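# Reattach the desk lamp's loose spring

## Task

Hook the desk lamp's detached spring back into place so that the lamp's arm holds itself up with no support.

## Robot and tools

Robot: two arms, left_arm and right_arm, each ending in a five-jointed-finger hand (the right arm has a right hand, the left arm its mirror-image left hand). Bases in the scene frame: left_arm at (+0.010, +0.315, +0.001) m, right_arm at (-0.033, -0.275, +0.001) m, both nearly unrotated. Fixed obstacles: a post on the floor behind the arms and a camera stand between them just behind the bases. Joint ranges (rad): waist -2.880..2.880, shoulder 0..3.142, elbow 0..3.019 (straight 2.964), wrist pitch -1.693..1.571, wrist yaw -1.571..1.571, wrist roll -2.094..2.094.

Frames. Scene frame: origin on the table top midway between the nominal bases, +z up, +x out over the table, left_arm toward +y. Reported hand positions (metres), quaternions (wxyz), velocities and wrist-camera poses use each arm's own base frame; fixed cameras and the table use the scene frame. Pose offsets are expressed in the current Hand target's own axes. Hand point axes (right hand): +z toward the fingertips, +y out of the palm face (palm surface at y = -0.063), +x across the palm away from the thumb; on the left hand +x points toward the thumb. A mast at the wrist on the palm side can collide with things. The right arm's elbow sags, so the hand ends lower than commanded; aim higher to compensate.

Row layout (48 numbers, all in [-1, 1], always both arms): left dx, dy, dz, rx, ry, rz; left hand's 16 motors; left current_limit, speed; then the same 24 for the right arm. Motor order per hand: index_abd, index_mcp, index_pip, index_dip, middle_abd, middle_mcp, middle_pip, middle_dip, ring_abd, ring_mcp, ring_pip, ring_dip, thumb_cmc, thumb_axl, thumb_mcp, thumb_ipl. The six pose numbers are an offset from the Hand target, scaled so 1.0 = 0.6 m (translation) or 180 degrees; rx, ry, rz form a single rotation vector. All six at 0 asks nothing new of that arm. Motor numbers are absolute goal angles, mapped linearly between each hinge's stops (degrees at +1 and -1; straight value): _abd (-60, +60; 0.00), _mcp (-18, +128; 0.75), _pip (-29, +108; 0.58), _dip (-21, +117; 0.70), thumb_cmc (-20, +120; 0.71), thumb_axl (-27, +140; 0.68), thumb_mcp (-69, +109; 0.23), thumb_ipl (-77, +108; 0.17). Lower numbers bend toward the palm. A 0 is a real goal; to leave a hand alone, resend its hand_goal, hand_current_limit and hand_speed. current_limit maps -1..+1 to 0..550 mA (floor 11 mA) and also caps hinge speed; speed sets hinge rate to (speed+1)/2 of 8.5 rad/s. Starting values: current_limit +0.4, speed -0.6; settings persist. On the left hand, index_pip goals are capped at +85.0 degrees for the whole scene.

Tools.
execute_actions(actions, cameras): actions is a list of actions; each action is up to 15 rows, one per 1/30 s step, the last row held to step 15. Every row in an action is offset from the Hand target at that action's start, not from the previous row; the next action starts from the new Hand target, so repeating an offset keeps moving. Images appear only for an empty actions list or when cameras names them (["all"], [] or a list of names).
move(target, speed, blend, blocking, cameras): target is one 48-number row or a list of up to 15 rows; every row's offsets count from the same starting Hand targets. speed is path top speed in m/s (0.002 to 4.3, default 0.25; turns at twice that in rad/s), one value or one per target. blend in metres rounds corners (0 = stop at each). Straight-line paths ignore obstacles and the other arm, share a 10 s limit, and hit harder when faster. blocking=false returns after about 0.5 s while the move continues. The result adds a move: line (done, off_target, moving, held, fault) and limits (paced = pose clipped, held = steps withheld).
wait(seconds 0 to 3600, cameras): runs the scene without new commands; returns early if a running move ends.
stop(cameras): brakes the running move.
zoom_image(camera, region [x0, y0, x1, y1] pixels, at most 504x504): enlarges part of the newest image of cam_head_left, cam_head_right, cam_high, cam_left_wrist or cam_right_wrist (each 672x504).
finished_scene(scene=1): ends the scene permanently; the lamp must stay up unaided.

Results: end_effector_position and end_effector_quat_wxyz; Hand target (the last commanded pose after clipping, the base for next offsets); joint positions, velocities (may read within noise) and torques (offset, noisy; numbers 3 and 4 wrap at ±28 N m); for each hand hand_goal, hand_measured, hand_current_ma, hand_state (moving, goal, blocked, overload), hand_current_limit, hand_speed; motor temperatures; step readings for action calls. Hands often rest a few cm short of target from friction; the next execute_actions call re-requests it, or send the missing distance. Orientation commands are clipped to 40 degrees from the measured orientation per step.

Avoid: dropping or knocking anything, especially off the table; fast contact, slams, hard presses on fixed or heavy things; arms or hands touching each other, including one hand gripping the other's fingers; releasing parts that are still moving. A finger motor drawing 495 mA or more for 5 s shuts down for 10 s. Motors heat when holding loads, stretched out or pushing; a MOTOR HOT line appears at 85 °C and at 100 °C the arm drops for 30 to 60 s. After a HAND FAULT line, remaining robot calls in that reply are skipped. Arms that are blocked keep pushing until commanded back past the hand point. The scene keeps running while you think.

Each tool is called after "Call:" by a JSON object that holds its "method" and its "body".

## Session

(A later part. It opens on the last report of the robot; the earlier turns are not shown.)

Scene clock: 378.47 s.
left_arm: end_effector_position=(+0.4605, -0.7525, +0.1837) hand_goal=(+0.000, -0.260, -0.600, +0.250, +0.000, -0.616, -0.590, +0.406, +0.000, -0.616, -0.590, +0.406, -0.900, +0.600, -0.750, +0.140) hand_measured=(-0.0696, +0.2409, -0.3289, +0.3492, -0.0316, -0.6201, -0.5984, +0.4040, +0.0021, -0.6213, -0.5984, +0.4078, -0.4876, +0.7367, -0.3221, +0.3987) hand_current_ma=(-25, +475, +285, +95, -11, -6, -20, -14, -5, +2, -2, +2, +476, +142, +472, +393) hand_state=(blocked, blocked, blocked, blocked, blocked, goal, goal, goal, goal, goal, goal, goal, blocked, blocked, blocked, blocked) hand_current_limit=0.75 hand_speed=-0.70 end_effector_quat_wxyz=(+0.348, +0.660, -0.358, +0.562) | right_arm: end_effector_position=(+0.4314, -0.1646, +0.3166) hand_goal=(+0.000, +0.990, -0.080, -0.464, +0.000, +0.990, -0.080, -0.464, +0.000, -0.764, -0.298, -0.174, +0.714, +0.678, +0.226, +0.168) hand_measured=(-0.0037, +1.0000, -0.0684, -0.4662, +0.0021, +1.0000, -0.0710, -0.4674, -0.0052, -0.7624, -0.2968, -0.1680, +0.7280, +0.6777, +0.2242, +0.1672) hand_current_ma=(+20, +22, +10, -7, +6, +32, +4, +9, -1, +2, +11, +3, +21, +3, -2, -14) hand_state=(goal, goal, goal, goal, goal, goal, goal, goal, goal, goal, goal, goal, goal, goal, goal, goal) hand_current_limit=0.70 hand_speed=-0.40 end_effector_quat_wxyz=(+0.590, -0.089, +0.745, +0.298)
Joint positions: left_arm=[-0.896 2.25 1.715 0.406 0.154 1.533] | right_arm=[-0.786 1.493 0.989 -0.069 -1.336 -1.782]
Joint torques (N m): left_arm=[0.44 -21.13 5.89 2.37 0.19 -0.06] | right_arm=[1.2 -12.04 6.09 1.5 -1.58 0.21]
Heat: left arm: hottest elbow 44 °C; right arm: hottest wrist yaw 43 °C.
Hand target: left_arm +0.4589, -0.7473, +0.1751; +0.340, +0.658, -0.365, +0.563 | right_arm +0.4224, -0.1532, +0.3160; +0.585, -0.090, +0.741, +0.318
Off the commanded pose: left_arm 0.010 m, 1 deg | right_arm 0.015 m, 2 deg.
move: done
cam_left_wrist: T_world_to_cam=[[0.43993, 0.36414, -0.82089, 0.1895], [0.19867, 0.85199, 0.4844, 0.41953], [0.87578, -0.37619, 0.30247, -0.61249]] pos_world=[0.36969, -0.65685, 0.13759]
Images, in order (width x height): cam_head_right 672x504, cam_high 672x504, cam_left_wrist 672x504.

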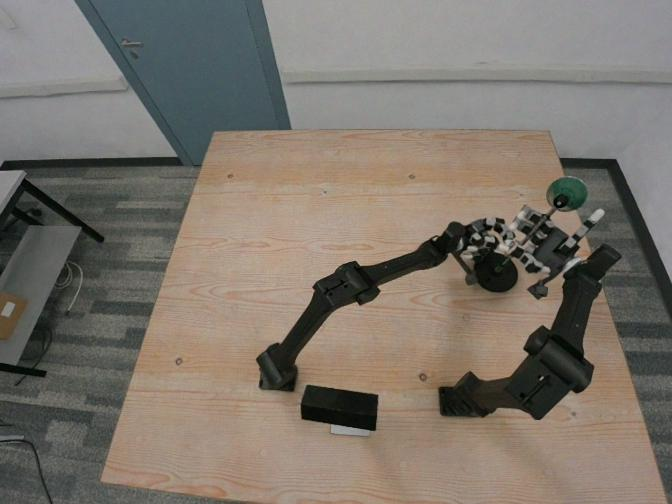

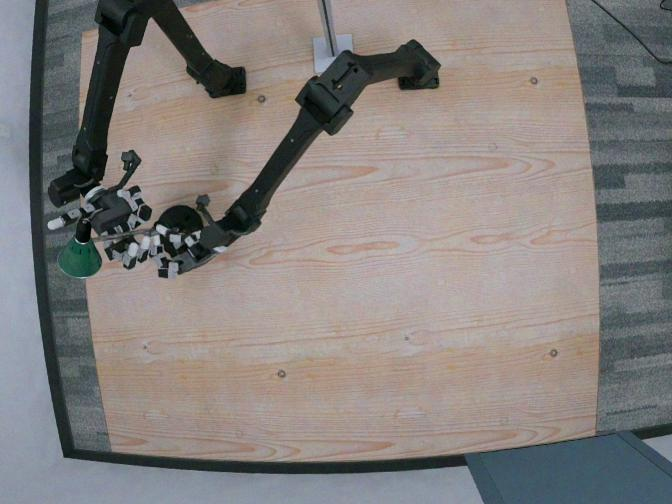

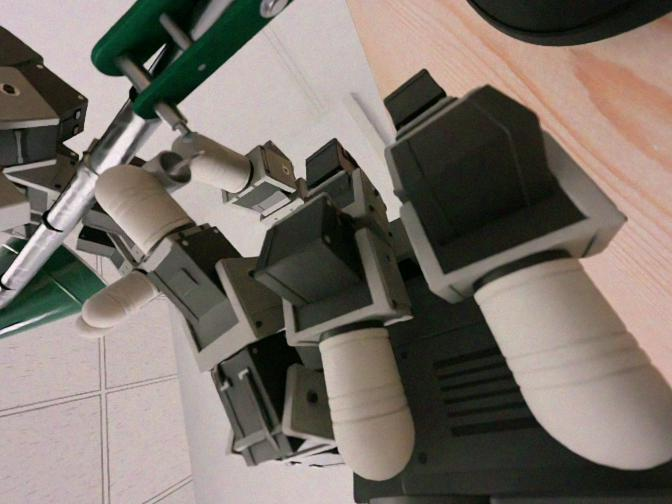

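Call:
{"method": "move", "body": {"target": [-0.0252, 0.0, 0.0002, 0,0,0, 0,-0.26,-0.60,0.25, 0,-0.616,-0.59,0.406, 0,-0.616,-0.59,0.406, -0.90,0.60,-0.75,0.14, 0.75,-0.7, 0,0,0,0,0,0, 0,0.99,-0.08,-0.464, 0,0.99,-0.08,-0.464, 0,-0.764,-0.298,-0.174, 0.714,0.678,0.226,0.168, 0.7,-0.4], "speed": 0.02, "cameras": ["cam_left_wrist"]}}

Call:
{"method": "zoom_image", "body": {"camera": "cam_left_wrist", "region": [130, 110, 230, 200]}}

Scene clock: 380.97 s.
left_arm: end_effector_position=(+0.4591, -0.7508, +0.1845) hand_goal=(+0.000, -0.260, -0.600, +0.250, +0.000, -0.616, -0.590, +0.406, +0.000, -0.616, -0.590, +0.406, -0.900, +0.600, -0.750, +0.140) hand_measured=(-0.0696, +0.2409, -0.3289, +0.3492, -0.0316, -0.6213, -0.5984, +0.4040, +0.0036, -0.6213, -0.5984, +0.4078, -0.4876, +0.7399, -0.3221, +0.3987) hand_current_ma=(-9, +474, +288, +85, -1, +6, -9, -14, -4, -1, -8, +5, +475, +151, +475, +400) hand_state=(blocked, blocked, blocked, blocked, blocked, goal, goal, goal, goal, goal, goal, goal, blocked, blocked, blocked, blocked) hand_current_limit=0.75 hand_speed=-0.70 end_effector_quat_wxyz=(+0.351, +0.654, -0.356, +0.568) | right_arm: end_effector_position=(+0.4314, -0.1646, +0.3166) hand_goal=(+0.000, +0.990, -0.080, -0.464, +0.000, +0.990, -0.080, -0.464, +0.000, -0.764, -0.298, -0.174, +0.714, +0.678, +0.226, +0.168) hand_measured=(-0.0023, +0.9995, -0.0684, -0.4662, +0.0021, +1.0000, -0.0723, -0.4662, -0.0052, -0.7612, -0.2968, -0.1668, +0.7280, +0.6767, +0.2242, +0.1672) hand_current_ma=(+4, +18, +15, -1, +8, +31, +14, +18, +0, +12, +3, +10, +22, +3, +0, -6) hand_state=(goal, goal, goal, goal, goal, goal, goal, goal, goal, goal, goal, goal, goal, goal, goal, goal) hand_current_limit=0.70 hand_speed=-0.40 end_effector_quat_wxyz=(+0.590, -0.089, +0.745, +0.298)
Joint positions: left_arm=[-0.896 2.25 1.704 0.437 0.154 1.533] | right_arm=[-0.786 1.493 0.989 -0.069 -1.336 -1.782]
Joint torques (N m): left_arm=[0.26 -19.49 5.79 2.43 0.18 -0.06] | right_arm=[1.32 -12.1 6.08 1.48 -1.57 0.2]
Heat: left arm: hottest elbow 43 °C; right arm: hottest wrist yaw 43 °C.
Hand target: left_arm +0.4575, -0.7459, +0.1600; +0.340, +0.659, -0.365, +0.563 | right_arm +0.4224, -0.1532, +0.3160; +0.585, -0.090, +0.741, +0.318
Off the commanded pose: left_arm 0.025 m, 2 deg | right_arm 0.015 m, 2 deg.
move: off_target (left_arm)
cam_left_wrist: T_world_to_cam=[[0.45007, 0.35145, -0.82093, 0.17593], [0.19265, 0.85943, 0.47356, 0.42835], [0.87196, -0.37129, 0.3191, -0.6084]] pos_world=[0.3688, -0.65586, 0.13572]

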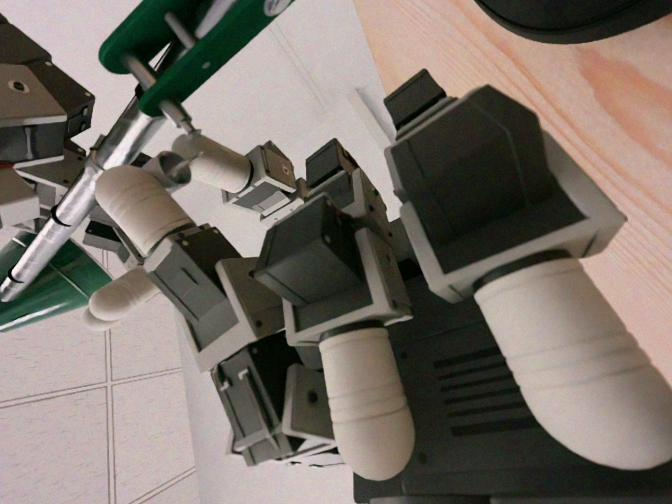

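Scaled by 5.040 from the camera's image (finer frame: 960x720).

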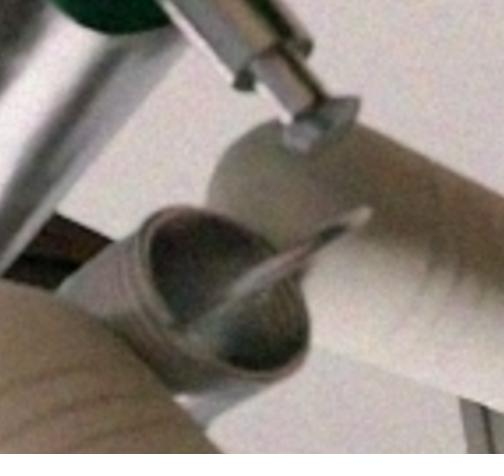

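Call:
{"method": "move", "body": {"target": [0,0,0,0,0,0, 0,-0.26,-0.60,0.25, 0,-0.616,-0.59,0.406, 0,-0.616,-0.59,0.406, -0.90,0.60,-0.75,0.14, 0.75,-0.7, 0.0163,0.0256,-0.0035,0.0013,-0.0042,-0.0247, 0,0.99,-0.08,-0.464, 0,0.99,-0.08,-0.464, 0,-0.764,-0.298,-0.174, 0.714,0.678,0.226,0.168, 0.7,-0.4], "speed": 0.02, "cameras": ["cam_left_wrist", "cam_head_right", "cam_high"]}}

Call:
{"method": "zoom_image", "body": {"camera": "cam_left_wrist", "region": [130, 110, 230, 200]}}

Call:
{"method": "zoom_image", "body": {"camera": "cam_head_right", "region": [460, 210, 600, 310]}}

Scene clock: 393.80 s.
left_arm: end_effector_position=(+0.4591, -0.7508, +0.1849) hand_goal=(+0.000, -0.260, -0.600, +0.250, +0.000, -0.616, -0.590, +0.406, +0.000, -0.616, -0.590, +0.406, -0.900, +0.600, -0.750, +0.140) hand_measured=(-0.0696, +0.2409, -0.3289, +0.3492, -0.0316, -0.6213, -0.5997, +0.4040, +0.0021, -0.6213, -0.5997, +0.4078, -0.4889, +0.7388, -0.3221, +0.3987) hand_current_ma=(-26, +474, +281, +77, -1, -4, +3, -13, -3, -9, -12, -3, +478, +152, +466, +398) hand_state=(blocked, blocked, blocked, blocked, blocked, goal, goal, goal, goal, goal, goal, goal, blocked, blocked, blocked, blocked) hand_current_limit=0.75 hand_speed=-0.70 end_effector_quat_wxyz=(+0.351, +0.653, -0.356, +0.569) | right_arm: end_effector_position=(+0.4200, -0.1531, +0.3164) hand_goal=(+0.000, +0.990, -0.080, -0.464, +0.000, +0.990, -0.080, -0.464, +0.000, -0.764, -0.298, -0.174, +0.714, +0.678, +0.226, +0.168) hand_measured=(-0.0023, +0.9995, -0.0684, -0.4662, -0.0008, +1.0000, -0.0723, -0.4674, -0.0066, -0.7612, -0.2968, -0.1680, +0.7280, +0.6777, +0.2242, +0.1681) hand_current_ma=(+13, +15, +4, -2, +9, +27, +6, -10, -2, -11, +4, +1, +15, +10, +4, -2) hand_state=(goal, goal, goal, goal, goal, goal, goal, goal, goal, goal, goal, goal, goal, goal, goal, goal) hand_current_limit=0.70 hand_speed=-0.40 end_effector_quat_wxyz=(+0.607, -0.112, +0.737, +0.276)
Joint positions: left_arm=[-0.896 2.25 1.704 0.439 0.154 1.533] | right_arm=[-0.786 1.454 0.939 0.016 -1.335 -1.782]
Joint torques (N m): left_arm=[0.44 -19.9 5.68 2.48 0.17 -0.04] | right_arm=[1.32 -11.34 5.63 1.58 -1.45 0.13]
Heat: left arm: hottest shoulder 42 °C; right arm: hottest wrist yaw 43 °C.
Hand target: left_arm +0.4575, -0.7459, +0.1600; +0.340, +0.659, -0.365, +0.563 | right_arm +0.4100, -0.1401, +0.3130; +0.602, -0.116, +0.734, +0.294
Off the commanded pose: left_arm 0.025 m, 2 deg | right_arm 0.017 m, 2 deg.
move: off_target (right_arm)
cam_left_wrist: T_world_to_cam=[[0.4511, 0.35026, -0.82087, 0.17491], [0.19212, 0.8601, 0.47257, 0.42909], [0.87155, -0.37088, 0.3207, -0.60838]] pos_world=[0.3689, -0.65596, 0.13591]
Images, in order (width x height): cam_head_right 672x504, cam_high 672x504, cam_left_wrist 672x504.

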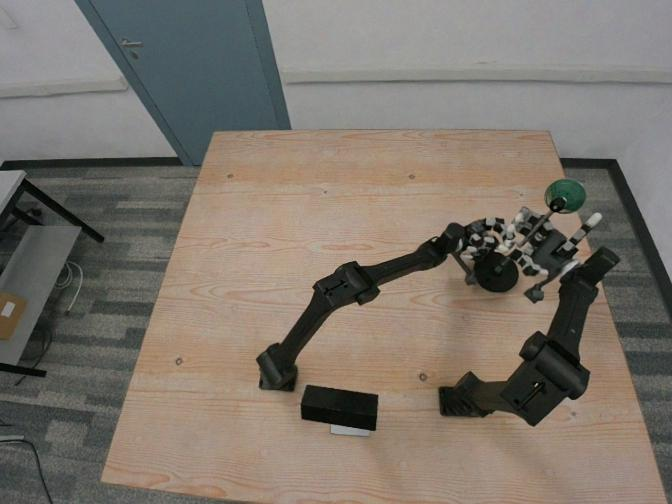

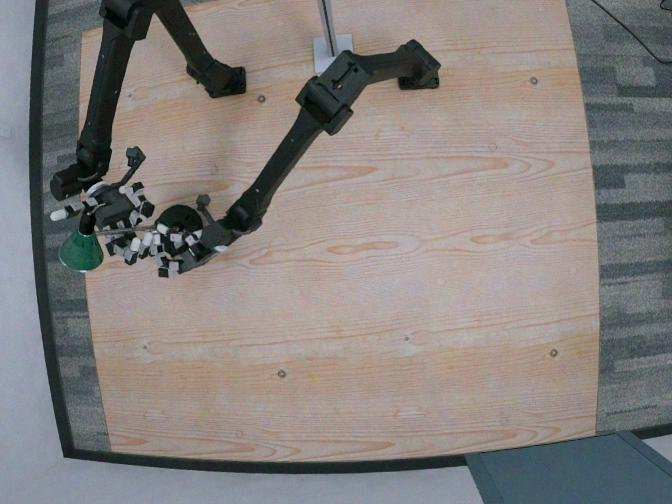

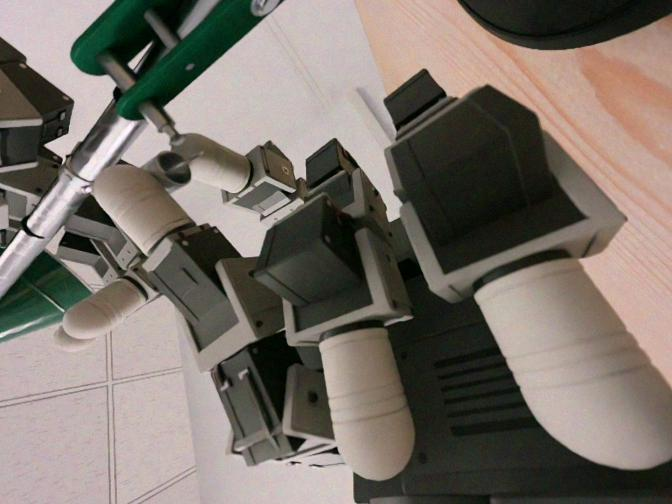

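Scaled by 5.040 from the camera's image (finer frame: 960x720).

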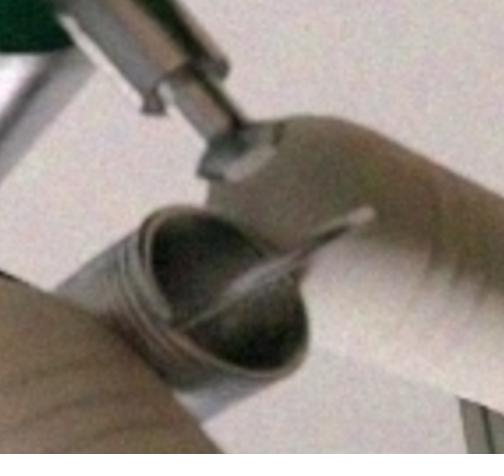

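Scaled by 3.600 from the camera's image (finer frame: 960x720).

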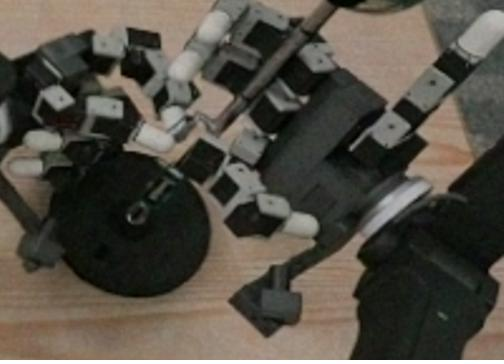

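Call:
{"method": "zoom_image", "body": {"camera": "cam_head_right", "region": [460, 220, 540, 300]}}

Call:
{"method": "zoom_image", "body": {"camera": "cam_high", "region": [60, 190, 220, 290]}}

Call:
{"method": "zoom_image", "body": {"camera": "cam_left_wrist", "region": [0, 0, 280, 210]}}

Scaled by 6.300 from the camera's image (finer frame: 960x720).

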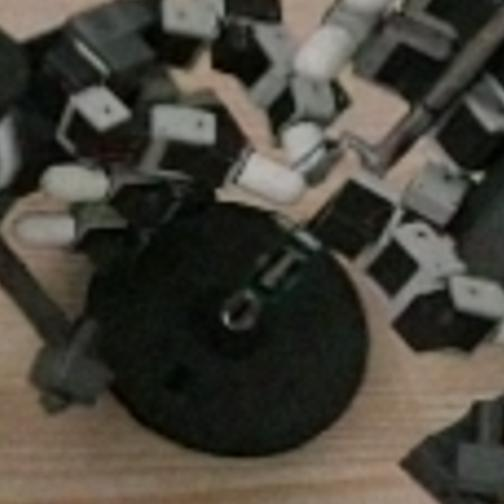

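Scaled by 3.150 from the camera's image (finer frame: 960x720).

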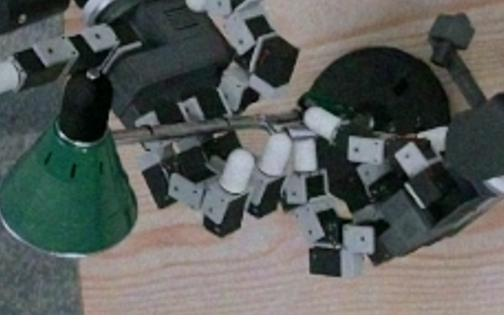

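Scaled by 1.800 from the camera's image (finer frame: 960x720).

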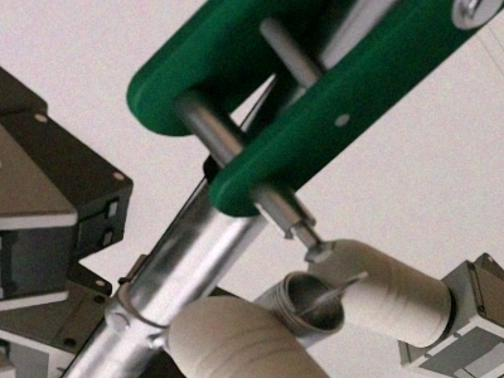

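Call:
{"method": "move", "body": {"target": [0,0,0,0,0,0, 0,-0.26,-0.60,0.25, 0,-0.616,-0.59,0.406, 0,-0.616,-0.59,0.406, -0.90,0.60,-0.75,0.14, 0.75,-0.7, -0.0163,-0.0256,0.0035,-0.0013,0.0042,0.0247, 0,0.99,-0.08,-0.464, 0,0.99,-0.08,-0.464, 0,-0.764,-0.298,-0.174, 0.714,0.678,0.226,0.168, 0.7,-0.4], "speed": 0.015, "cameras": ["cam_left_wrist", "cam_head_right", "cam_high"]}}

Call:
{"method": "zoom_image", "body": {"camera": "cam_left_wrist", "region": [130, 110, 230, 200]}}

Call:
{"method": "zoom_image", "body": {"camera": "cam_head_right", "region": [460, 220, 540, 300]}}

Scene clock: 401.40 s.
left_arm: end_effector_position=(+0.4591, -0.7508, +0.1849) hand_goal=(+0.000, -0.260, -0.600, +0.250, +0.000, -0.616, -0.590, +0.406, +0.000, -0.616, -0.590, +0.406, -0.900, +0.600, -0.750, +0.140) hand_measured=(-0.0696, +0.2409, -0.3289, +0.3492, -0.0316, -0.6213, -0.5997, +0.4040, +0.0036, -0.6213, -0.5984, +0.4078, -0.4889, +0.7388, -0.3211, +0.3987) hand_current_ma=(-23, +465, +292, +97, -6, -10, +3, +0, -3, -7, +1, +4, +471, +152, +472, +390) hand_state=(blocked, blocked, blocked, blocked, blocked, goal, goal, goal, goal, goal, goal, goal, blocked, blocked, blocked, blocked) hand_current_limit=0.75 hand_speed=-0.70 end_effector_quat_wxyz=(+0.351, +0.653, -0.356, +0.569) | right_arm: end_effector_position=(+0.4228, -0.1560, +0.3150) hand_goal=(+0.000, +0.990, -0.080, -0.464, +0.000, +0.990, -0.080, -0.464, +0.000, -0.764, -0.298, -0.174, +0.714, +0.678, +0.226, +0.168) hand_measured=(-0.0037, +0.9995, -0.0684, -0.4649, +0.0007, +0.9995, -0.0736, -0.4674, -0.0052, -0.7612, -0.2956, -0.1680, +0.7267, +0.6777, +0.2242, +0.1672) hand_current_ma=(+11, +23, +4, -12, -17, +15, +18, +5, -10, -17, +11, +17, +11, +14, +0, -10) hand_state=(goal, goal, goal, goal, goal, goal, goal, goal, goal, goal, goal, goal, goal, goal, goal, goal) hand_current_limit=0.70 hand_speed=-0.40 end_effector_quat_wxyz=(+0.594, -0.092, +0.743, +0.294)
Joint positions: left_arm=[-0.896 2.25 1.704 0.439 0.154 1.533] | right_arm=[-0.786 1.465 0.948 -0.031 -1.335 -1.769]
Joint torques (N m): left_arm=[0.5 -19.72 5.72 2.45 0.17 -0.04] | right_arm=[1.32 -9.52 9.16 0.57 -1.57 0.25]
Heat: left arm: hottest shoulder 42 °C; right arm: hottest wrist yaw 43 °C.
Hand target: left_arm +0.4575, -0.7459, +0.1600; +0.340, +0.659, -0.365, +0.563 | right_arm +0.4222, -0.1530, +0.3175; +0.585, -0.090, +0.741, +0.318
Off the commanded pose: left_arm 0.025 m, 2 deg | right_arm 0.004 m, 3 deg.
move: off_target (right_arm)
cam_left_wrist: T_world_to_cam=[[0.4511, 0.35026, -0.82087, 0.17491], [0.19212, 0.8601, 0.47257, 0.42909], [0.87155, -0.37088, 0.3207, -0.60838]] pos_world=[0.3689, -0.65596, 0.13591]
Images, in order (width x height): cam_head_right 672x504, cam_high 672x504, cam_left_wrist 672x504.

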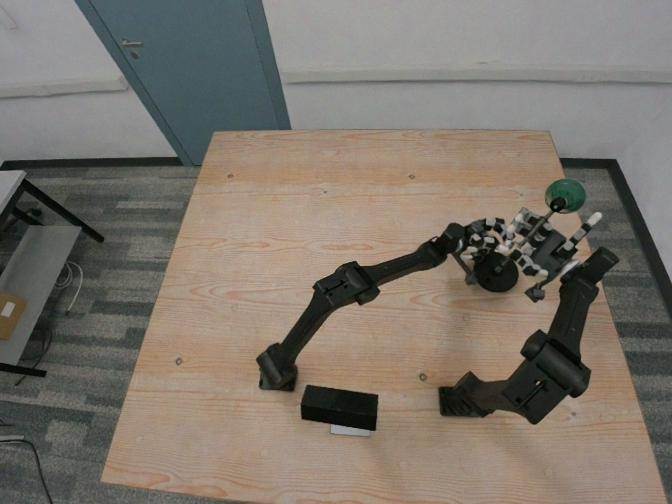

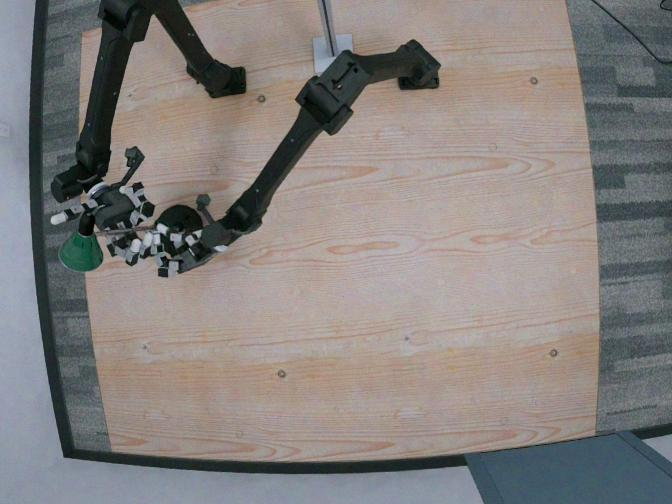

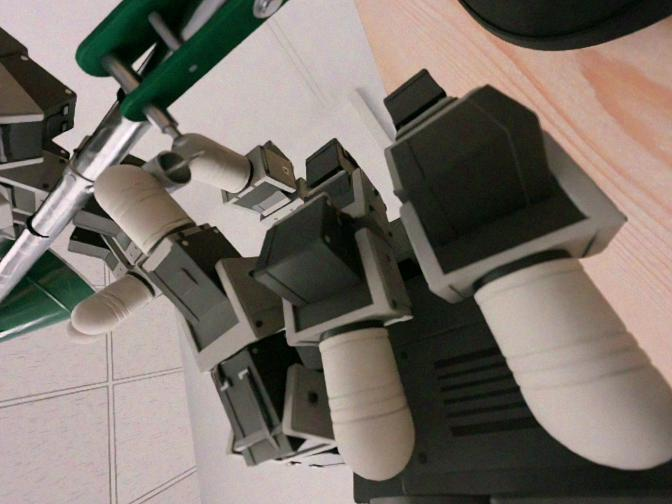

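Scaled by 5.040 from the camera's image (finer frame: 960x720).

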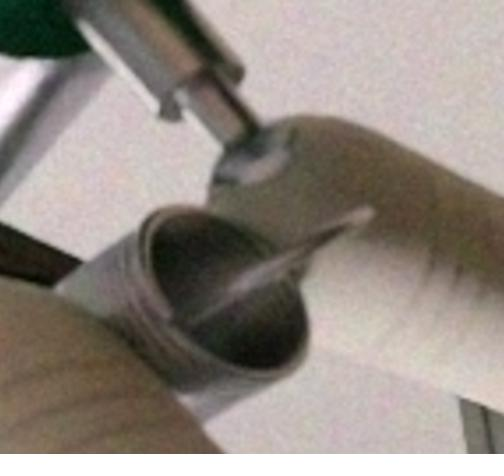

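Scaled by 6.300 from the camera's image (finer frame: 960x720).

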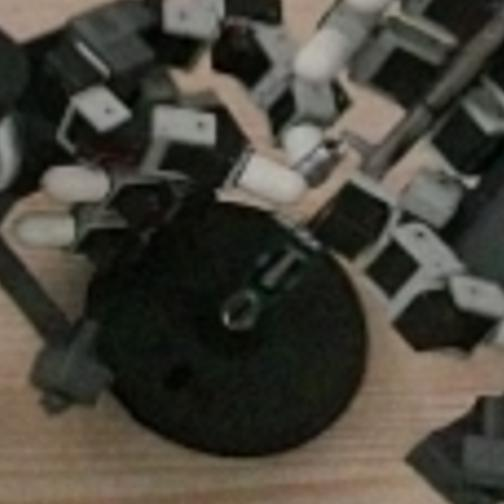

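Call:
{"method": "move", "body": {"target": [0,0,0,0,0,0, 0,-0.26,-0.60,0.25, 0,-0.616,-0.59,0.406, 0,-0.616,-0.59,0.406, -0.90,0.60,-0.75,0.14, 0.75,-0.7, -0.0109,-0.0172,0.0023,-0.0009,0.0028,0.0165, 0,0.99,-0.08,-0.464, 0,0.99,-0.08,-0.464, 0,-0.764,-0.298,-0.174, 0.714,0.678,0.226,0.168, 0.7,-0.4], "speed": 0.015, "cameras": ["cam_left_wrist", "cam_head_right"]}}

Call:
{"method": "zoom_image", "body": {"camera": "cam_left_wrist", "region": [130, 110, 230, 200]}}

Call:
{"method": "zoom_image", "body": {"camera": "cam_left_wrist", "region": [0, 0, 280, 210]}}

Call:
{"method": "zoom_image", "body": {"camera": "cam_head_right", "region": [460, 220, 540, 300]}}

Scene clock: 404.30 s.
left_arm: end_effector_position=(+0.4591, -0.7508, +0.1849) hand_goal=(+0.000, -0.260, -0.600, +0.250, +0.000, -0.616, -0.590, +0.406, +0.000, -0.616, -0.590, +0.406, -0.900, +0.600, -0.750, +0.140) hand_measured=(-0.0682, +0.2409, -0.3289, +0.3492, -0.0316, -0.6213, -0.5997, +0.4040, +0.0021, -0.6225, -0.5997, +0.4078, -0.4876, +0.7399, -0.3221, +0.3987) hand_current_ma=(-16, +468, +291, +89, -1, +20, -3, -16, +5, -9, -17, -5, +476, +146, +466, +404) hand_state=(blocked, blocked, blocked, blocked, blocked, goal, goal, goal, goal, goal, goal, goal, blocked, blocked, blocked, blocked) hand_current_limit=0.75 hand_speed=-0.70 end_effector_quat_wxyz=(+0.351, +0.653, -0.356, +0.569) | right_arm: end_effector_position=(+0.4308, -0.1641, +0.3154) hand_goal=(+0.000, +0.990, -0.080, -0.464, +0.000, +0.990, -0.080, -0.464, +0.000, -0.764, -0.298, -0.174, +0.714, +0.678, +0.226, +0.168) hand_measured=(-0.0023, +0.9995, -0.0697, -0.4662, +0.0021, +1.0000, -0.0736, -0.4662, -0.0052, -0.7624, -0.2956, -0.1680, +0.7280, +0.6767, +0.2242, +0.1681) hand_current_ma=(+9, +12, +12, +1, -13, +19, -5, -10, +2, +3, +4, +10, +18, +3, +4, -21) hand_state=(goal, goal, goal, goal, goal, goal, goal, goal, goal, goal, goal, goal, goal, goal, goal, goal) hand_current_limit=0.70 hand_speed=-0.40 end_effector_quat_wxyz=(+0.581, -0.073, +0.748, +0.312)
Joint positions: left_arm=[-0.896 2.25 1.704 0.439 0.154 1.533] | right_arm=[-0.786 1.492 0.982 -0.089 -1.336 -1.762]
Joint torques (N m): left_arm=[0.26 -19.9 5.7 2.45 0.17 -0.06] | right_arm=[1.14 -10.05 9.33 0.47 -1.65 0.23]
Heat: left arm: hottest shoulder 42 °C; right arm: hottest wrist yaw 43 °C.
Hand target: left_arm +0.4575, -0.7459, +0.1600; +0.340, +0.659, -0.365, +0.563 | right_arm +0.4305, -0.1618, +0.3195; +0.573, -0.073, +0.745, +0.334
Off the commanded pose: left_arm 0.025 m, 2 deg | right_arm 0.005 m, 3 deg.
move: off_target (right_arm)
cam_left_wrist: T_world_to_cam=[[0.4511, 0.35026, -0.82087, 0.17491], [0.19212, 0.8601, 0.47257, 0.42909], [0.87155, -0.37088, 0.3207, -0.60838]] pos_world=[0.3689, -0.65596, 0.13591]
Images, in order (width x height): cam_head_right 672x504, cam_left_wrist 672x504.

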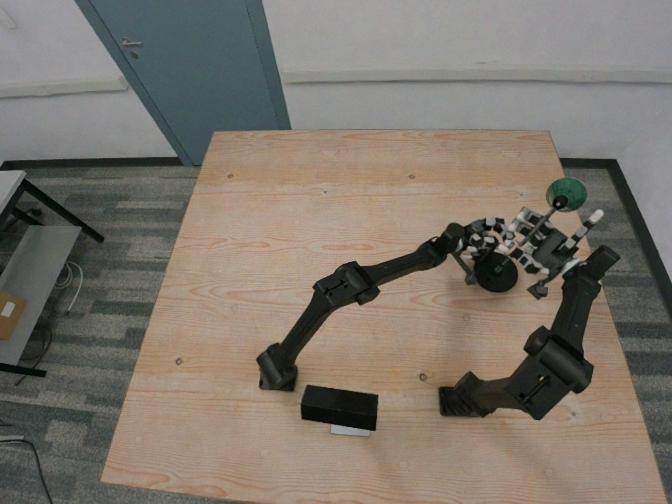

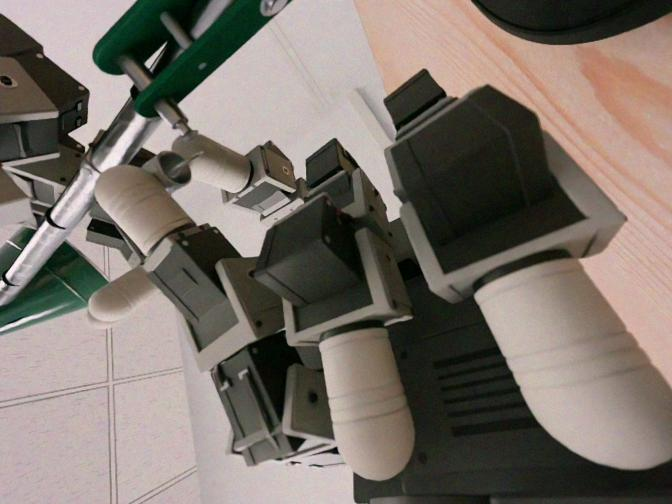

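Scaled by 5.040 from the camera's image (finer frame: 960x720).

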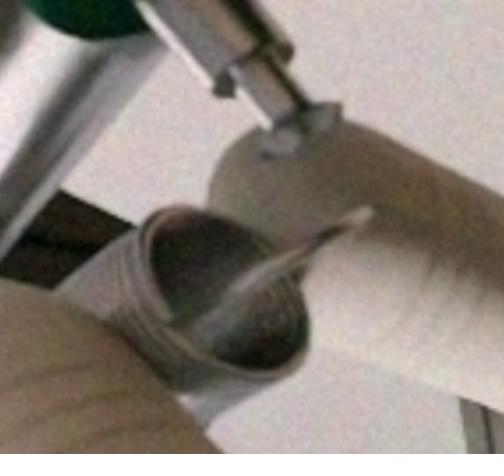

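Scaled by 1.800 from the camera's image (finer frame: 960x720).

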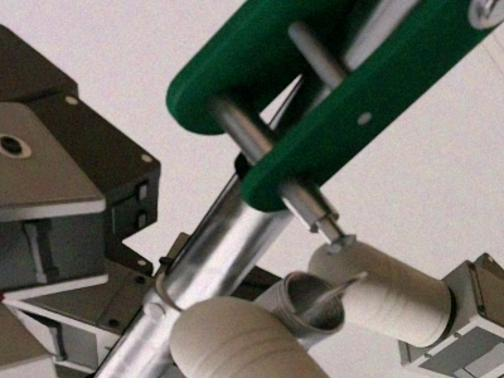

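Scaled by 6.300 from the camera's image (finer frame: 960x720).

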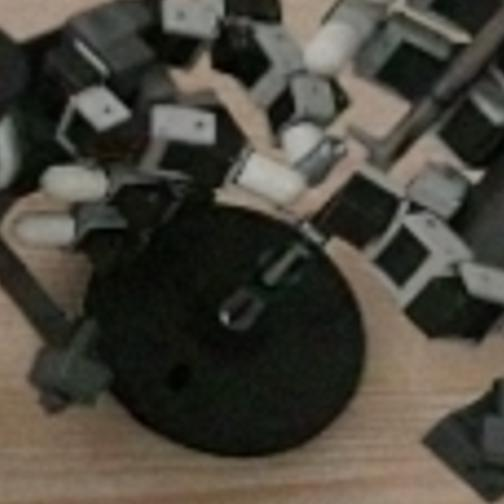

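Call:
{"method": "move", "body": {"target": [0,0,0,0,0,0, 0,-0.26,-0.60,0.25, 0,-0.616,-0.59,0.406, 0,-0.616,-0.59,0.406, -0.90,0.60,-0.75,0.14, 0.75,-0.7, -0.0091,-0.0143,0.0019,-0.0008,0.0023,0.0137, 0,0.99,-0.08,-0.464, 0,0.99,-0.08,-0.464, 0,-0.764,-0.298,-0.174, 0.714,0.678,0.226,0.168, 0.7,-0.4], "speed": 0.015, "cameras": ["cam_left_wrist", "cam_head_right"]}}

Call:
{"method": "zoom_image", "body": {"camera": "cam_left_wrist", "region": [130, 110, 230, 200]}}

Call:
{"method": "zoom_image", "body": {"camera": "cam_left_wrist", "region": [0, 0, 280, 210]}}

Scene clock: 406.87 s.
left_arm: end_effector_position=(+0.4593, -0.7507, +0.1849) hand_goal=(+0.000, -0.260, -0.600, +0.250, +0.000, -0.616, -0.590, +0.406, +0.000, -0.616, -0.590, +0.406, -0.900, +0.600, -0.750, +0.140) hand_measured=(-0.0696, +0.2409, -0.3289, +0.3492, -0.0316, -0.6201, -0.5984, +0.4040, +0.0021, -0.6213, -0.5984, +0.4078, -0.4876, +0.7409, -0.3221, +0.3987) hand_current_ma=(-38, +466, +281, +91, -8, +2, -13, -10, +4, +7, -13, +2, +474, +161, +469, +402) hand_state=(blocked, blocked, blocked, blocked, blocked, goal, goal, goal, goal, goal, goal, goal, blocked, blocked, blocked, blocked) hand_current_limit=0.75 hand_speed=-0.70 end_effector_quat_wxyz=(+0.351, +0.653, -0.355, +0.569) | right_arm: end_effector_position=(+0.4371, -0.1706, +0.3157) hand_goal=(+0.000, +0.990, -0.080, -0.464, +0.000, +0.990, -0.080, -0.464, +0.000, -0.764, -0.298, -0.174, +0.714, +0.678, +0.226, +0.168) hand_measured=(-0.0023, +1.0000, -0.0697, -0.4662, +0.0036, +1.0000, -0.0710, -0.4662, -0.0052, -0.7612, -0.2956, -0.1693, +0.7280, +0.6777, +0.2242, +0.1691) hand_current_ma=(+8, +0, +16, -6, -6, +7, -6, +6, -6, +3, +9, -2, +12, +11, +8, +10) hand_state=(goal, goal, goal, goal, goal, goal, goal, goal, goal, goal, goal, goal, goal, goal, goal, goal) hand_current_limit=0.70 hand_speed=-0.40 end_effector_quat_wxyz=(+0.570, -0.059, +0.752, +0.327)
Joint positions: left_arm=[-0.896 2.25 1.704 0.439 0.153 1.533] | right_arm=[-0.786 1.515 1.01 -0.137 -1.34 -1.757]
Joint torques (N m): left_arm=[0.32 -19.78 5.67 2.43 0.21 -0.04] | right_arm=[1.2 -10.34 9.63 0.43 -1.61 0.22]
Heat: left arm: hottest shoulder 42 °C; right arm: hottest wrist yaw 43 °C.
Hand target: left_arm +0.4575, -0.7459, +0.1600; +0.340, +0.659, -0.365, +0.563 | right_arm +0.4374, -0.1692, +0.3208; +0.563, -0.059, +0.748, +0.347
Off the commanded pose: left_arm 0.025 m, 2 deg | right_arm 0.005 m, 2 deg.
move: done
cam_left_wrist: T_world_to_cam=[[0.45078, 0.35075, -0.82084, 0.1753], [0.19109, 0.86033, 0.47257, 0.4296], [0.87194, -0.36988, 0.32079, -0.60797]] pos_world=[0.369, -0.65596, 0.13591]
Images, in order (width x height): cam_head_right 672x504, cam_left_wrist 672x504.

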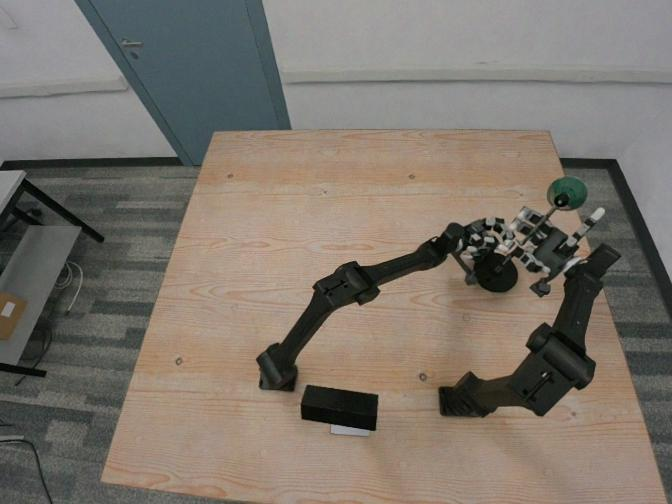

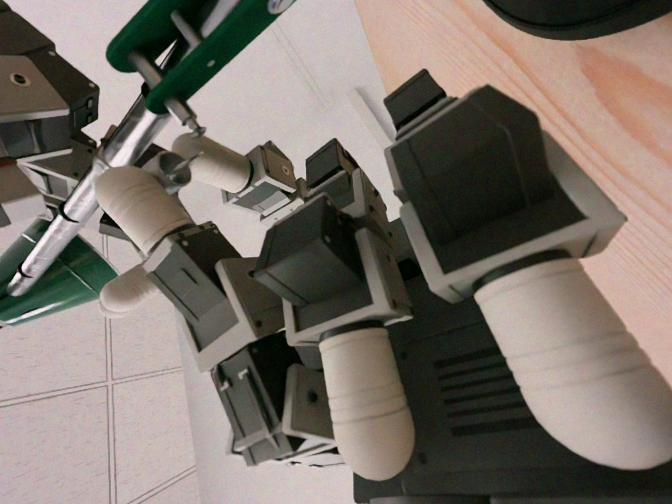

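Scaled by 5.040 from the camera's image (finer frame: 960x720).

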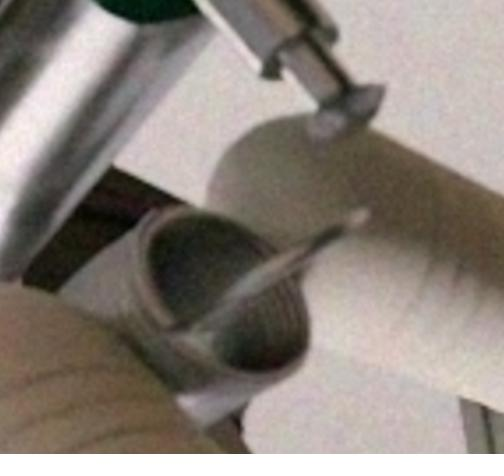

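Scaled by 1.800 from the camera's image (finer frame: 960x720).

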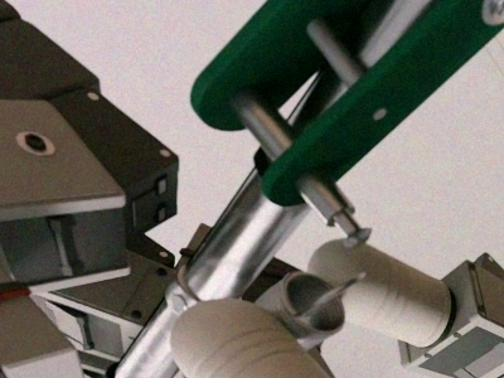

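Call:
{"method": "move", "body": {"target": [0,0,0,0,0,0, 0,-0.26,-0.60,0.25, 0,-0.616,-0.59,0.406, 0,-0.616,-0.59,0.406, -0.90,0.60,-0.75,0.14, 0.75,-0.7, -0.0109,-0.0172,0.0023,-0.0009,0.0028,0.0165, 0,0.99,-0.08,-0.464, 0,0.99,-0.08,-0.464, 0,-0.764,-0.298,-0.174, 0.714,0.678,0.226,0.168, 0.7,-0.4], "speed": 0.015, "cameras": ["cam_left_wrist", "cam_head_right", "cam_high"]}}

Call:
{"method": "zoom_image", "body": {"camera": "cam_left_wrist", "region": [130, 80, 230, 200]}}

Call:
{"method": "zoom_image", "body": {"camera": "cam_left_wrist", "region": [0, 0, 280, 210]}}

Call:
{"method": "zoom_image", "body": {"camera": "cam_head_right", "region": [460, 220, 540, 300]}}

Scene clock: 409.60 s.
left_arm: end_effector_position=(+0.4600, -0.7507, +0.1849) hand_goal=(+0.000, -0.260, -0.600, +0.250, +0.000, -0.616, -0.590, +0.406, +0.000, -0.616, -0.590, +0.406, -0.900, +0.600, -0.750, +0.140) hand_measured=(-0.0696, +0.2433, -0.3289, +0.3505, -0.0316, -0.6201, -0.5984, +0.4040, +0.0036, -0.6213, -0.5984, +0.4078, -0.4864, +0.7525, -0.3241, +0.3930) hand_current_ma=(-22, +471, +291, +89, -2, -3, -8, -6, +2, -2, -16, -2, +467, +169, +459, +381) hand_state=(blocked, blocked, blocked, blocked, blocked, goal, goal, goal, goal, goal, goal, goal, blocked, blocked, blocked, blocked) hand_current_limit=0.75 hand_speed=-0.70 end_effector_quat_wxyz=(+0.350, +0.654, -0.354, +0.570) | right_arm: end_effector_position=(+0.4443, -0.1782, +0.3157) hand_goal=(+0.000, +0.990, -0.080, -0.464, +0.000, +0.990, -0.080, -0.464, +0.000, -0.764, -0.298, -0.174, +0.714, +0.678, +0.226, +0.168) hand_measured=(-0.0023, +0.9995, -0.0684, -0.4649, +0.0007, +0.9995, -0.0723, -0.4662, -0.0052, -0.7612, -0.2968, -0.1680, +0.7293, +0.6767, +0.2242, +0.1681) hand_current_ma=(+12, +20, +13, -6, +8, +20, +5, +9, +2, -5, +9, -5, +16, -8, -6, +0) hand_state=(goal, goal, goal, goal, goal, goal, goal, goal, goal, goal, goal, goal, goal, goal, goal, goal) hand_current_limit=0.70 hand_speed=-0.40 end_effector_quat_wxyz=(+0.556, -0.041, +0.755, +0.346)
Joint positions: left_arm=[-0.896 2.25 1.704 0.439 0.15 1.532] | right_arm=[-0.786 1.544 1.044 -0.196 -1.346 -1.752]
Joint torques (N m): left_arm=[0.38 -19.78 5.72 2.44 0.31 -0.04] | right_arm=[1.14 -10.81 9.96 0.61 -1.51 0.19]
Heat: left arm: hottest shoulder 41 °C; right arm: hottest wrist yaw 43 °C.
Hand target: left_arm +0.4575, -0.7459, +0.1600; +0.340, +0.659, -0.365, +0.563 | right_arm +0.4458, -0.1781, +0.3217; +0.550, -0.042, +0.751, +0.362
Off the commanded pose: left_arm 0.025 m, 2 deg | right_arm 0.006 m, 2 deg.
move: done
cam_left_wrist: T_world_to_cam=[[0.44922, 0.35221, -0.82106, 0.17693], [0.18827, 0.86106, 0.47237, 0.43131], [0.87336, -0.36679, 0.32049, -0.60682]] pos_world=[0.36928, -0.65627, 0.13601]
Images, in order (width x height): cam_head_right 672x504, cam_high 672x504, cam_left_wrist 672x504.

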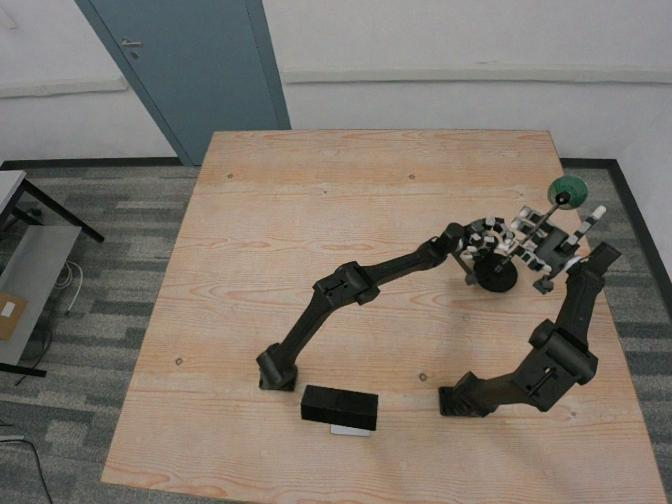

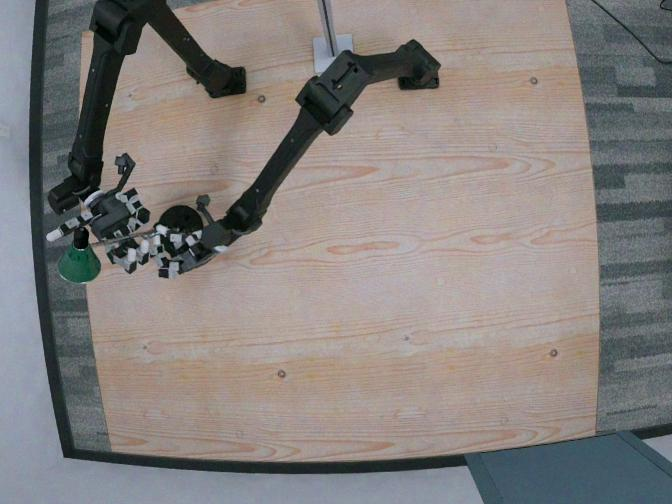

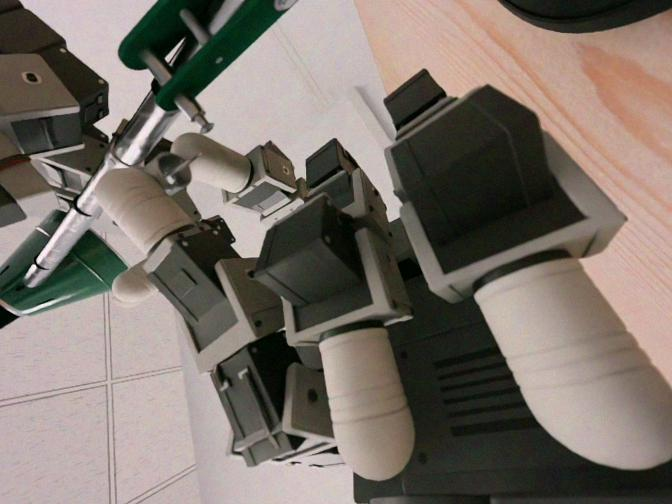

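Scaled by 4.200 from the camera's image (finer frame: 960x720).

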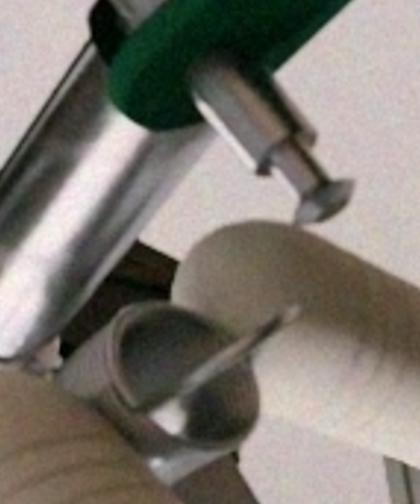

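Scaled by 1.800 from the camera's image (finer frame: 960x720).

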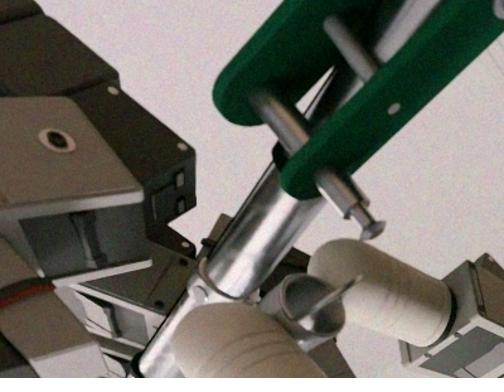

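Scaled by 6.300 from the camera's image (finer frame: 960x720).

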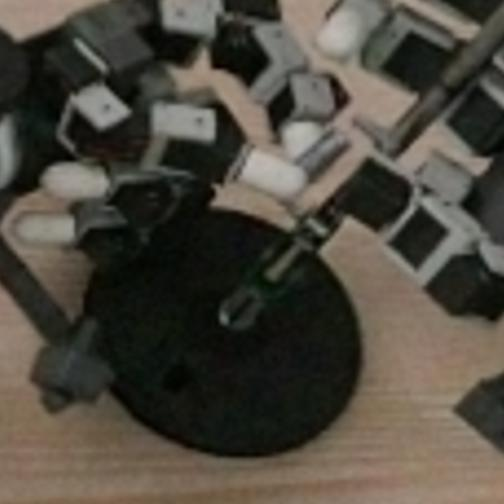

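Call:
{"method": "move", "body": {"target": [0.0266, -0.0025, 0.0094, 0,0,0, 0,-0.26,-0.60,0.25, 0,-0.616,-0.59,0.406, 0,-0.616,-0.59,0.406, -0.90,0.60,-0.75,0.14, 0.75,-0.7, -0.0109,-0.0172,0.0023,-0.0009,0.0028,0.0165, 0,0.99,-0.08,-0.464, 0,0.99,-0.08,-0.464, 0,-0.764,-0.298,-0.174, 0.714,0.678,0.226,0.168, 0.7,-0.4], "speed": 0.015, "cameras": ["cam_left_wrist", "cam_head_right", "cam_high"]}}

Call:
{"method": "zoom_image", "body": {"camera": "cam_left_wrist", "region": [0, 0, 280, 210]}}

Call:
{"method": "zoom_image", "body": {"camera": "cam_head_right", "region": [460, 220, 540, 300]}}

Scene clock: 413.47 s.
left_arm: end_effector_position=(+0.4610, -0.7503, +0.1825) hand_goal=(+0.000, -0.260, -0.600, +0.250, +0.000, -0.616, -0.590, +0.406, +0.000, -0.616, -0.590, +0.406, -0.900, +0.600, -0.750, +0.140) hand_measured=(-0.0696, +0.2590, -0.3289, +0.3492, -0.0316, -0.6201, -0.5997, +0.4040, +0.0021, -0.6213, -0.5984, +0.4078, -0.4876, +0.7546, -0.3241, +0.3691) hand_current_ma=(-24, +465, +295, +89, +3, -8, -11, -13, +4, -5, -17, -3, +476, +174, +474, +339) hand_state=(blocked, blocked, blocked, blocked, blocked, goal, goal, goal, goal, goal, goal, goal, blocked, blocked, blocked, blocked) hand_current_limit=0.75 hand_speed=-0.70 end_effector_quat_wxyz=(+0.349, +0.659, -0.353, +0.565) | right_arm: end_effector_position=(+0.4522, -0.1863, +0.3120) hand_goal=(+0.000, +0.990, -0.080, -0.464, +0.000, +0.990, -0.080, -0.464, +0.000, -0.764, -0.298, -0.174, +0.714, +0.678, +0.226, +0.168) hand_measured=(-0.0023, +0.9995, -0.0697, -0.4649, -0.0008, +0.9995, -0.0723, -0.4674, -0.0066, -0.7612, -0.2956, -0.1680, +0.7267, +0.6788, +0.2242, +0.1672) hand_current_ma=(+20, +6, +10, -10, -5, +25, +14, -2, +0, -7, +20, -3, +12, +10, -4, -7) hand_state=(goal, goal, goal, goal, goal, goal, goal, goal, goal, goal, goal, goal, goal, goal, goal, goal) hand_current_limit=0.70 hand_speed=-0.40 end_effector_quat_wxyz=(+0.540, -0.021, +0.759, +0.364)
Joint positions: left_arm=[-0.896 2.25 1.704 0.427 0.149 1.526] | right_arm=[-0.786 1.576 1.075 -0.255 -1.348 -1.749]
Joint torques (N m): left_arm=[0.38 -20.13 8.39 1.22 0.41 0.03] | right_arm=[1.03 -11.58 10.52 0.65 -1.55 0.19]
Heat: left arm: hottest shoulder 41 °C; right arm: hottest wrist yaw 43 °C.
Hand target: left_arm +0.4631, -0.7516, +0.1750; +0.340, +0.658, -0.365, +0.563 | right_arm +0.4542, -0.1871, +0.3221; +0.537, -0.025, +0.754, +0.377
Off the commanded pose: left_arm 0.008 m, 2 deg | right_arm 0.010 m, 2 deg.
move: done
cam_left_wrist: T_world_to_cam=[[0.43808, 0.35894, -0.82416, 0.18509], [0.19199, 0.85831, 0.47586, 0.42751], [0.87819, -0.3667, 0.3071, -0.60651]] pos_world=[0.36947, -0.65577, 0.13536]
Images, in order (width x height): cam_head_right 672x504, cam_high 672x504, cam_left_wrist 672x504.

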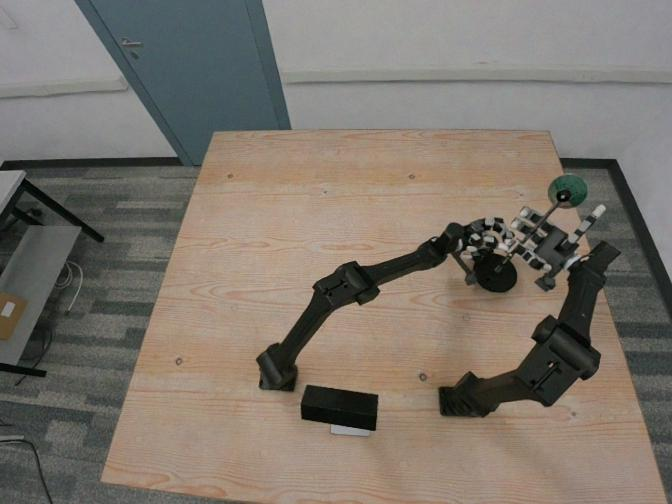

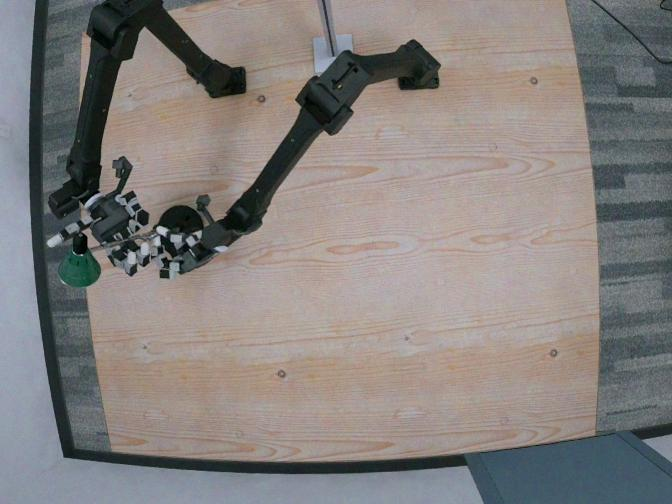

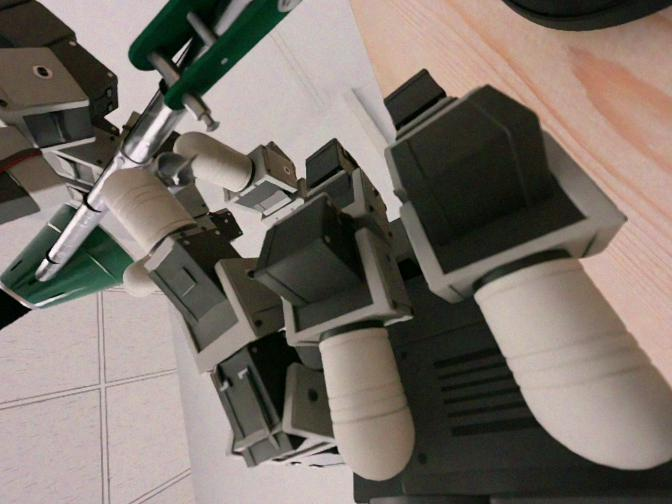

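Scaled by 1.800 from the camera's image (finer frame: 960x720).

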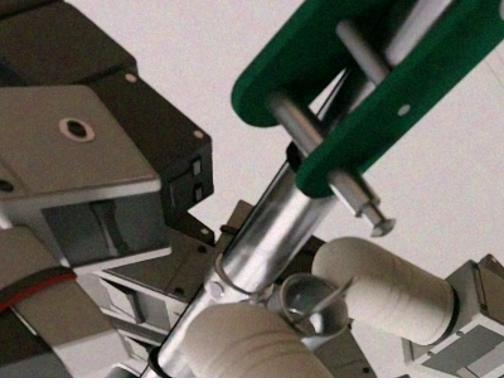

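Scaled by 6.300 from the camera's image (finer frame: 960x720).

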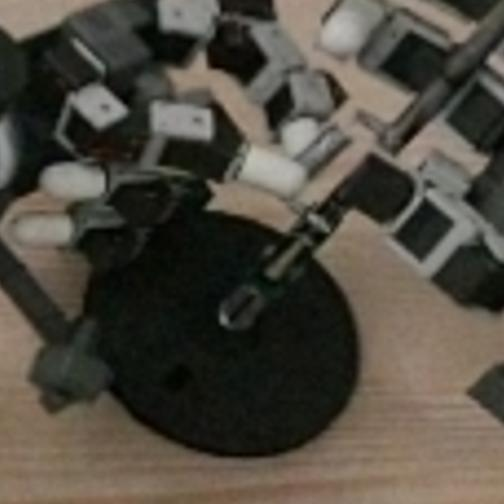

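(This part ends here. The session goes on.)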